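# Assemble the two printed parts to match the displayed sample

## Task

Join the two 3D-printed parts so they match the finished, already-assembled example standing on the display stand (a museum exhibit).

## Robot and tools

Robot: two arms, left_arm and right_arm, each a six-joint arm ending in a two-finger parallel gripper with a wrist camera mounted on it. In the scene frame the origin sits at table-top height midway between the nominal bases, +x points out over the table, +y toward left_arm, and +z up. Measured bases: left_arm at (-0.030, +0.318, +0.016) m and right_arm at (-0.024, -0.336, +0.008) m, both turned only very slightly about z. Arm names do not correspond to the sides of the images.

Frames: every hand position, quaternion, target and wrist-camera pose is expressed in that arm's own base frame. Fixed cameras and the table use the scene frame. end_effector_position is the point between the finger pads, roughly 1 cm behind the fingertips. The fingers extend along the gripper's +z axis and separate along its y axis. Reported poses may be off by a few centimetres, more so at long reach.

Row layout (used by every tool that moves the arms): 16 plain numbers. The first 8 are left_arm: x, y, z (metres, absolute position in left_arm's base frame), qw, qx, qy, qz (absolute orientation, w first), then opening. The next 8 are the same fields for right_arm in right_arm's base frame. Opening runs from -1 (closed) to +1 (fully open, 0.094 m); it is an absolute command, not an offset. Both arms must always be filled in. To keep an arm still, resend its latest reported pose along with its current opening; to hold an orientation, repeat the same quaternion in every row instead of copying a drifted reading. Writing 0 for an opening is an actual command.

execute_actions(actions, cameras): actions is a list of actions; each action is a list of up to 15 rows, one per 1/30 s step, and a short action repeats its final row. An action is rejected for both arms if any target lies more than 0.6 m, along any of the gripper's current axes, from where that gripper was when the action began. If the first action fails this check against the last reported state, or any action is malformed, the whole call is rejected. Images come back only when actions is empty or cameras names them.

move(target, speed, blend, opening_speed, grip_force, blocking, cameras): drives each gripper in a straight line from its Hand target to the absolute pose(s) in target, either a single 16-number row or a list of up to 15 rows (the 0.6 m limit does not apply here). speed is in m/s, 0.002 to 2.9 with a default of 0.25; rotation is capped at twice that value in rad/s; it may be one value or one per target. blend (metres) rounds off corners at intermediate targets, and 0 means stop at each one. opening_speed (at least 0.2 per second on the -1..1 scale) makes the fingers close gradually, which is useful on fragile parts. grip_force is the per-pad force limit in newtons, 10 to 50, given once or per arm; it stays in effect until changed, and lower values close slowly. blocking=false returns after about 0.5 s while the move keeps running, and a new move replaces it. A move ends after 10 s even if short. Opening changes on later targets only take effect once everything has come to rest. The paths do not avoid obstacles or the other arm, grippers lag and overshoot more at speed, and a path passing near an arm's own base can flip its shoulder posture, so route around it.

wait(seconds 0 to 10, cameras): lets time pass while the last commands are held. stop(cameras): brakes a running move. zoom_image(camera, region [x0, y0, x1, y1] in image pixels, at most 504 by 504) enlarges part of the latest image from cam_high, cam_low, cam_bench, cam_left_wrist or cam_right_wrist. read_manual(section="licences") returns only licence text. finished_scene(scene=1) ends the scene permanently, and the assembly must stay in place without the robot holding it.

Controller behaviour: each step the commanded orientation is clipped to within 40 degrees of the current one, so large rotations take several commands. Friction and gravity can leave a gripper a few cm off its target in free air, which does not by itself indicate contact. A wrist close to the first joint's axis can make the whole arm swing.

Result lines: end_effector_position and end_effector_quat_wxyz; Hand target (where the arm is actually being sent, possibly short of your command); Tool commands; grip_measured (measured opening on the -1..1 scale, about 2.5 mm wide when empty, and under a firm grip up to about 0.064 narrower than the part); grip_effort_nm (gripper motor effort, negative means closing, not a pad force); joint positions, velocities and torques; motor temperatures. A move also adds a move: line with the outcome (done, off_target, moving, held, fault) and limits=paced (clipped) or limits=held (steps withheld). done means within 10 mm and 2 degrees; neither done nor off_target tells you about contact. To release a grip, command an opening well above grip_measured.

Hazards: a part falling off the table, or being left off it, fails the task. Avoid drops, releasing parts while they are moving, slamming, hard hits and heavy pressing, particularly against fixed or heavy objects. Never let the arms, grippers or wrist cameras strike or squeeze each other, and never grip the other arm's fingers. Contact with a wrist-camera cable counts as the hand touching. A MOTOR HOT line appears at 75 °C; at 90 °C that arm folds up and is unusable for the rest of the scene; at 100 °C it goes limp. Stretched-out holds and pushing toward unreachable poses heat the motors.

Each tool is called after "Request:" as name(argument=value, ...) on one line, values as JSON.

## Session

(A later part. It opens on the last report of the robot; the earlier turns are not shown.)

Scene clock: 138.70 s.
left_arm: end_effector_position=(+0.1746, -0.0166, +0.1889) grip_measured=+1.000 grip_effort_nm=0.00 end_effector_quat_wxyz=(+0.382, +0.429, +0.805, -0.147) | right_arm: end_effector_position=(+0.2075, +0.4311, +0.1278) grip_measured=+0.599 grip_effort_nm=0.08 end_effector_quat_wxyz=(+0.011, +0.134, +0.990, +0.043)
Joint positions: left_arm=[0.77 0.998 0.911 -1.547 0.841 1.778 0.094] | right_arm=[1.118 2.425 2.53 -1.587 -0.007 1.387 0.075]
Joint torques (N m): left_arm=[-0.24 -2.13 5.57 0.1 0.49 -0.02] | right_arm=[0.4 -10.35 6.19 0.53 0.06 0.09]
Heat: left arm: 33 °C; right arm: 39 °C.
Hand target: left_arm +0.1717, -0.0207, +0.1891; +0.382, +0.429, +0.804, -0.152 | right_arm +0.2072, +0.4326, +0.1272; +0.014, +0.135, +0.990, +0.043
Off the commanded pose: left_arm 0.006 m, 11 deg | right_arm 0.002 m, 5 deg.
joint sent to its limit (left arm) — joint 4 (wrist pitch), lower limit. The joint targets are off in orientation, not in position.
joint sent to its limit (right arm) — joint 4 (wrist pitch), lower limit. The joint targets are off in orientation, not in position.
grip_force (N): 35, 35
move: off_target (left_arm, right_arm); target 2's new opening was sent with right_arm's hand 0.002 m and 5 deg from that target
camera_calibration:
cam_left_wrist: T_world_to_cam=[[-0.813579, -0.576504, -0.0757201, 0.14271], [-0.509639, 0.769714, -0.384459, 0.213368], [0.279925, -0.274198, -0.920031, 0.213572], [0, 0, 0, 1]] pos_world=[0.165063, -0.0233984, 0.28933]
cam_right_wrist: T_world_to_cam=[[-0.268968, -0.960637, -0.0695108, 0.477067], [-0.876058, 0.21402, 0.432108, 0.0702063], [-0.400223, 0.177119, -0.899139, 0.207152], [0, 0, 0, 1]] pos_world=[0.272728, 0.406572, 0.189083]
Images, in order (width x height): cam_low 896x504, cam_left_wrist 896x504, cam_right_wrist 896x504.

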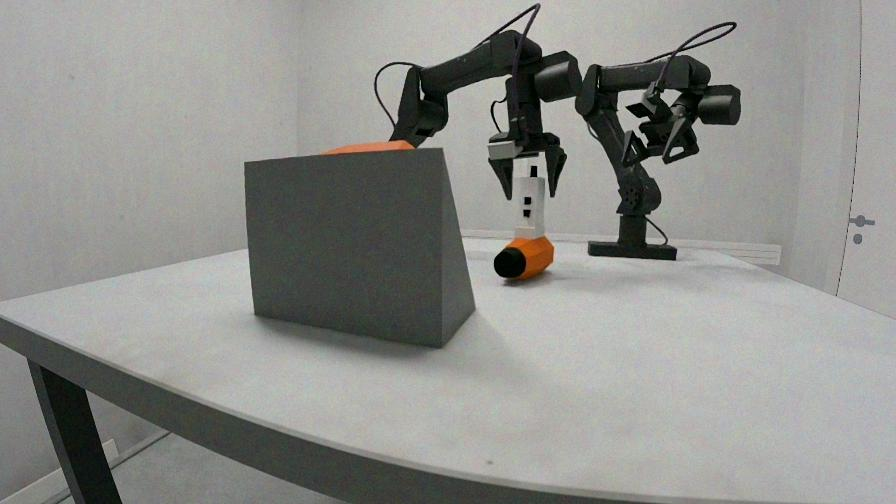

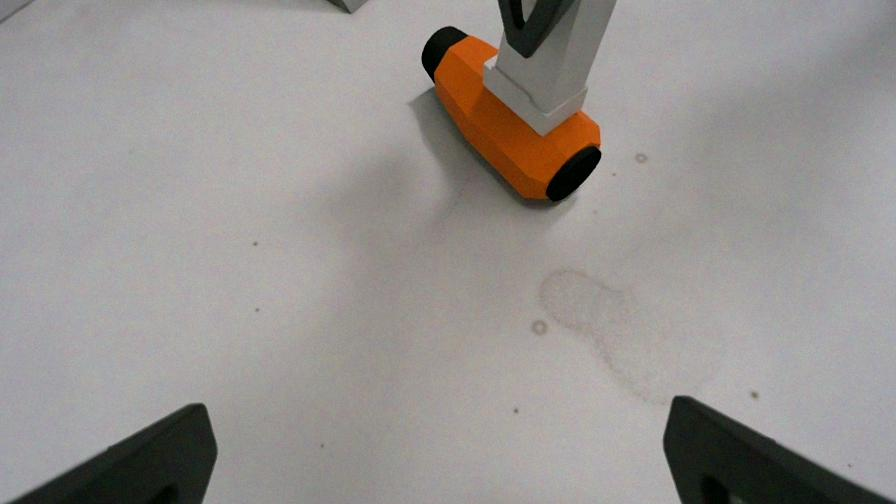

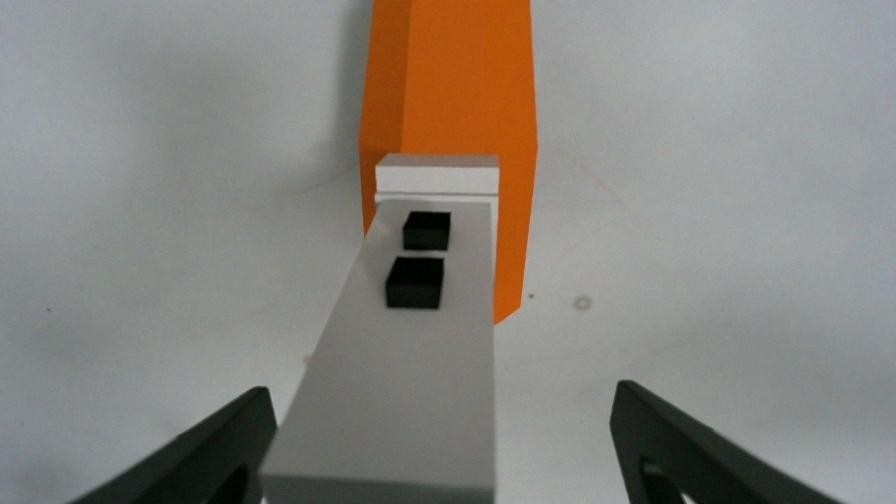

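Request:
move(target=[[0.17,-0.02,0.19,0.4,0.4435,0.768,-0.231,1,0.2075,0.433,0.1275,0,0.135,0.991,0,1],[0.17,-0.02,0.19,0.4,0.4435,0.768,-0.231,1,0.2075,0.434,0.20,0,0.135,0.991,0,1],[0.17,-0.02,0.19,0.4,0.4435,0.768,-0.231,1,0.207,0.432,0.26,0,0.135,0.991,0,1],[0.17,-0.02,0.19,0.4,0.4435,0.768,-0.231,1,0.23,0.25,0.28,0,0.05,0.998,0,1]], speed=0.12, blend=[0,0.005,0.02,0], cameras=["cam_low","cam_left_wrist","cam_high","cam_bench"])

Request:
zoom_image(camera="cam_bench", region=[280, 260, 440, 440])

Request:
zoom_image(camera="cam_left_wrist", region=[400, 0, 640, 220])

Scene clock: 147.73 s.
left_arm: end_effector_position=(+0.1746, -0.0166, +0.1889) grip_measured=+1.000 grip_effort_nm=0.00 end_effector_quat_wxyz=(+0.382, +0.429, +0.805, -0.147) | right_arm: end_effector_position=(+0.2332, +0.2552, +0.2747) grip_measured=+0.999 grip_effort_nm=0.08 end_effector_quat_wxyz=(+0.093, +0.054, +0.987, +0.119)
Joint positions: left_arm=[0.77 0.998 0.911 -1.547 0.841 1.778 0.094] | right_arm=[0.822 1.712 2.032 -1.587 -0.01 0.934 0.094]
Joint torques (N m): left_arm=[-0.23 -2.13 5.59 0.1 0.49 -0.02] | right_arm=[0.18 -7.41 4.26 0.9 0.1 -0.1]
Motor temperatures (°C): left_arm=[32 30 33 32 31 27 27] | right_arm=[28 40 37 34 28 28 29]
Heat: left arm: 33 °C; right arm: 40 °C.
Hand target: left_arm +0.1717, -0.0207, +0.1891; +0.382, +0.429, +0.804, -0.152 | right_arm +0.2301, +0.2501, +0.2793; +0.100, +0.051, +0.986, +0.121
Off the commanded pose: left_arm 0.006 m, 11 deg | right_arm 0.008 m, 17 deg.
joint sent to its limit (left arm) — joint 4 (wrist pitch), lower limit. The joint targets are off in orientation, not in position.
joint sent to its limit (right arm) — joint 4 (wrist pitch), lower limit. The joint targets are off in orientation, not in position.
grip_force (N): 35, 35
move: off_target (left_arm, right_arm)
camera_calibration:
cam_left_wrist: T_world_to_cam=[[-0.813579, -0.576504, -0.0757201, 0.14271], [-0.509639, 0.769714, -0.384459, 0.213368], [0.279925, -0.274198, -0.920031, 0.213572], [0, 0, 0, 1]] pos_world=[0.165063, -0.0233984, 0.28933]
Images, in order (width x height): cam_high 896x504, cam_low 896x504, cam_bench 896x504, cam_left_wrist 896x504.

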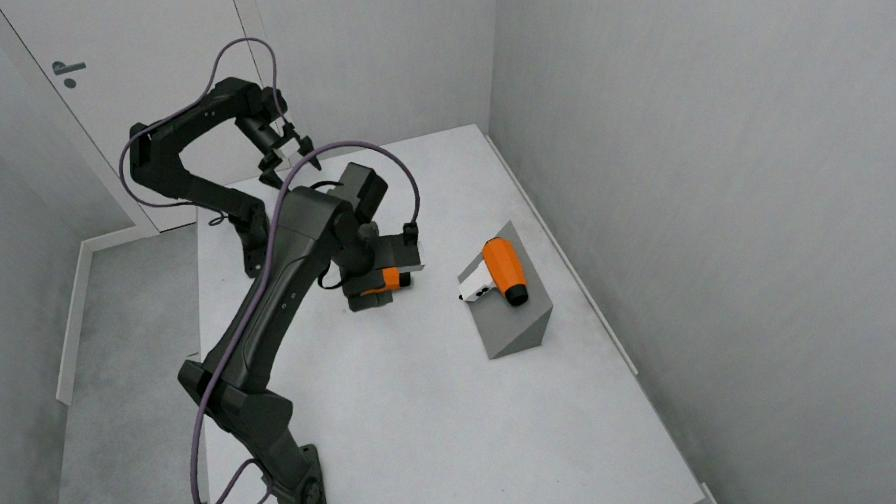

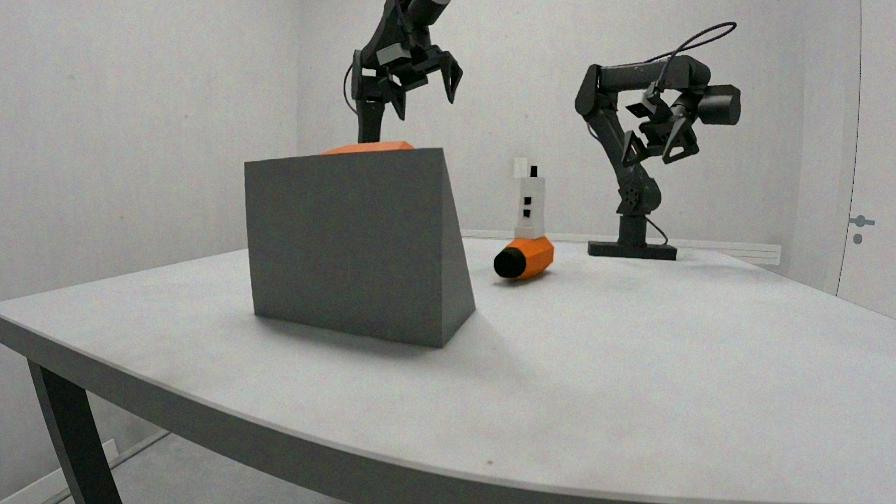

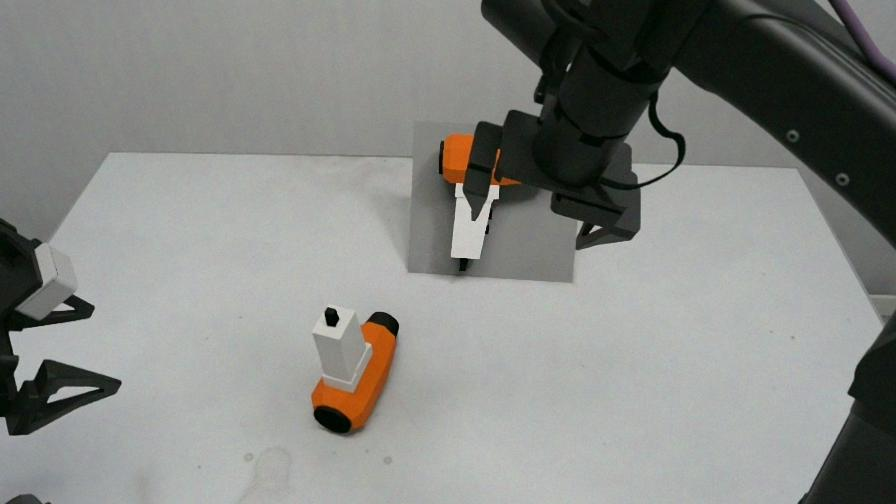

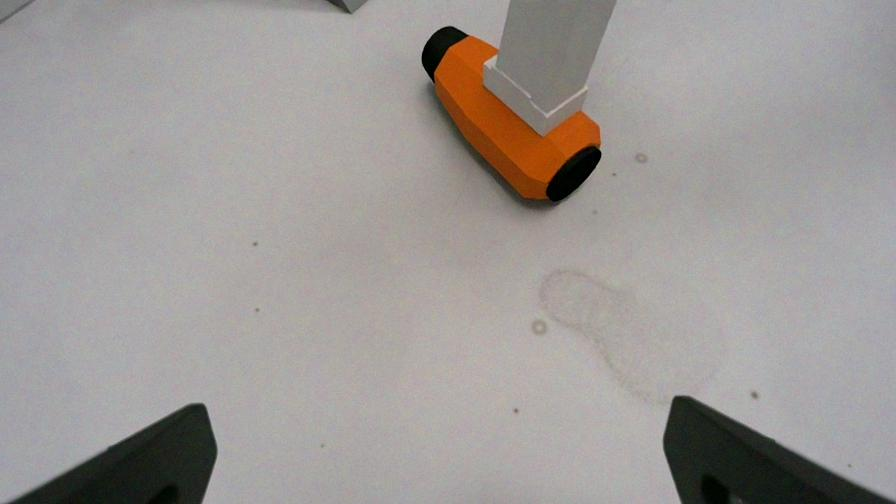

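Scaled by 2.800 from the camera's 896x504 image, which has a finer 1280x720 frame.

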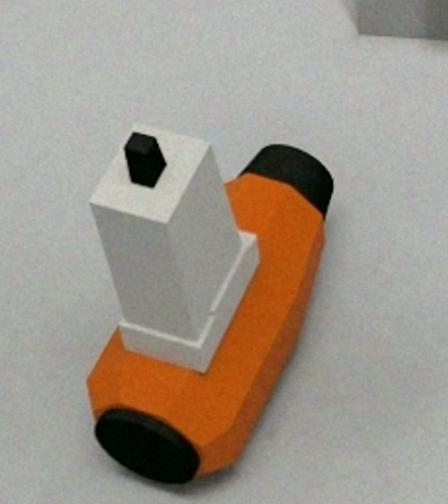

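Scaled by 2.100 from the camera's 896x504 image, which has a finer 1280x720 frame.

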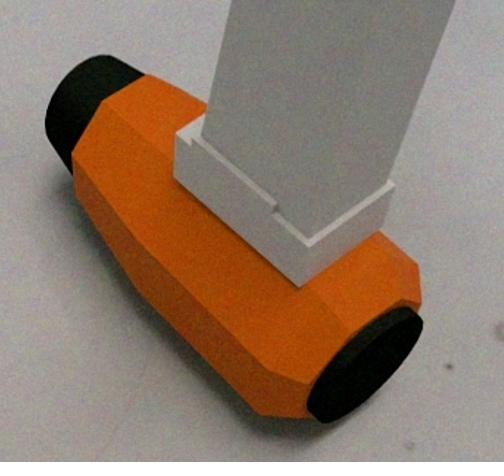

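Request:
finished_scene()

The scene is finished: the task was done.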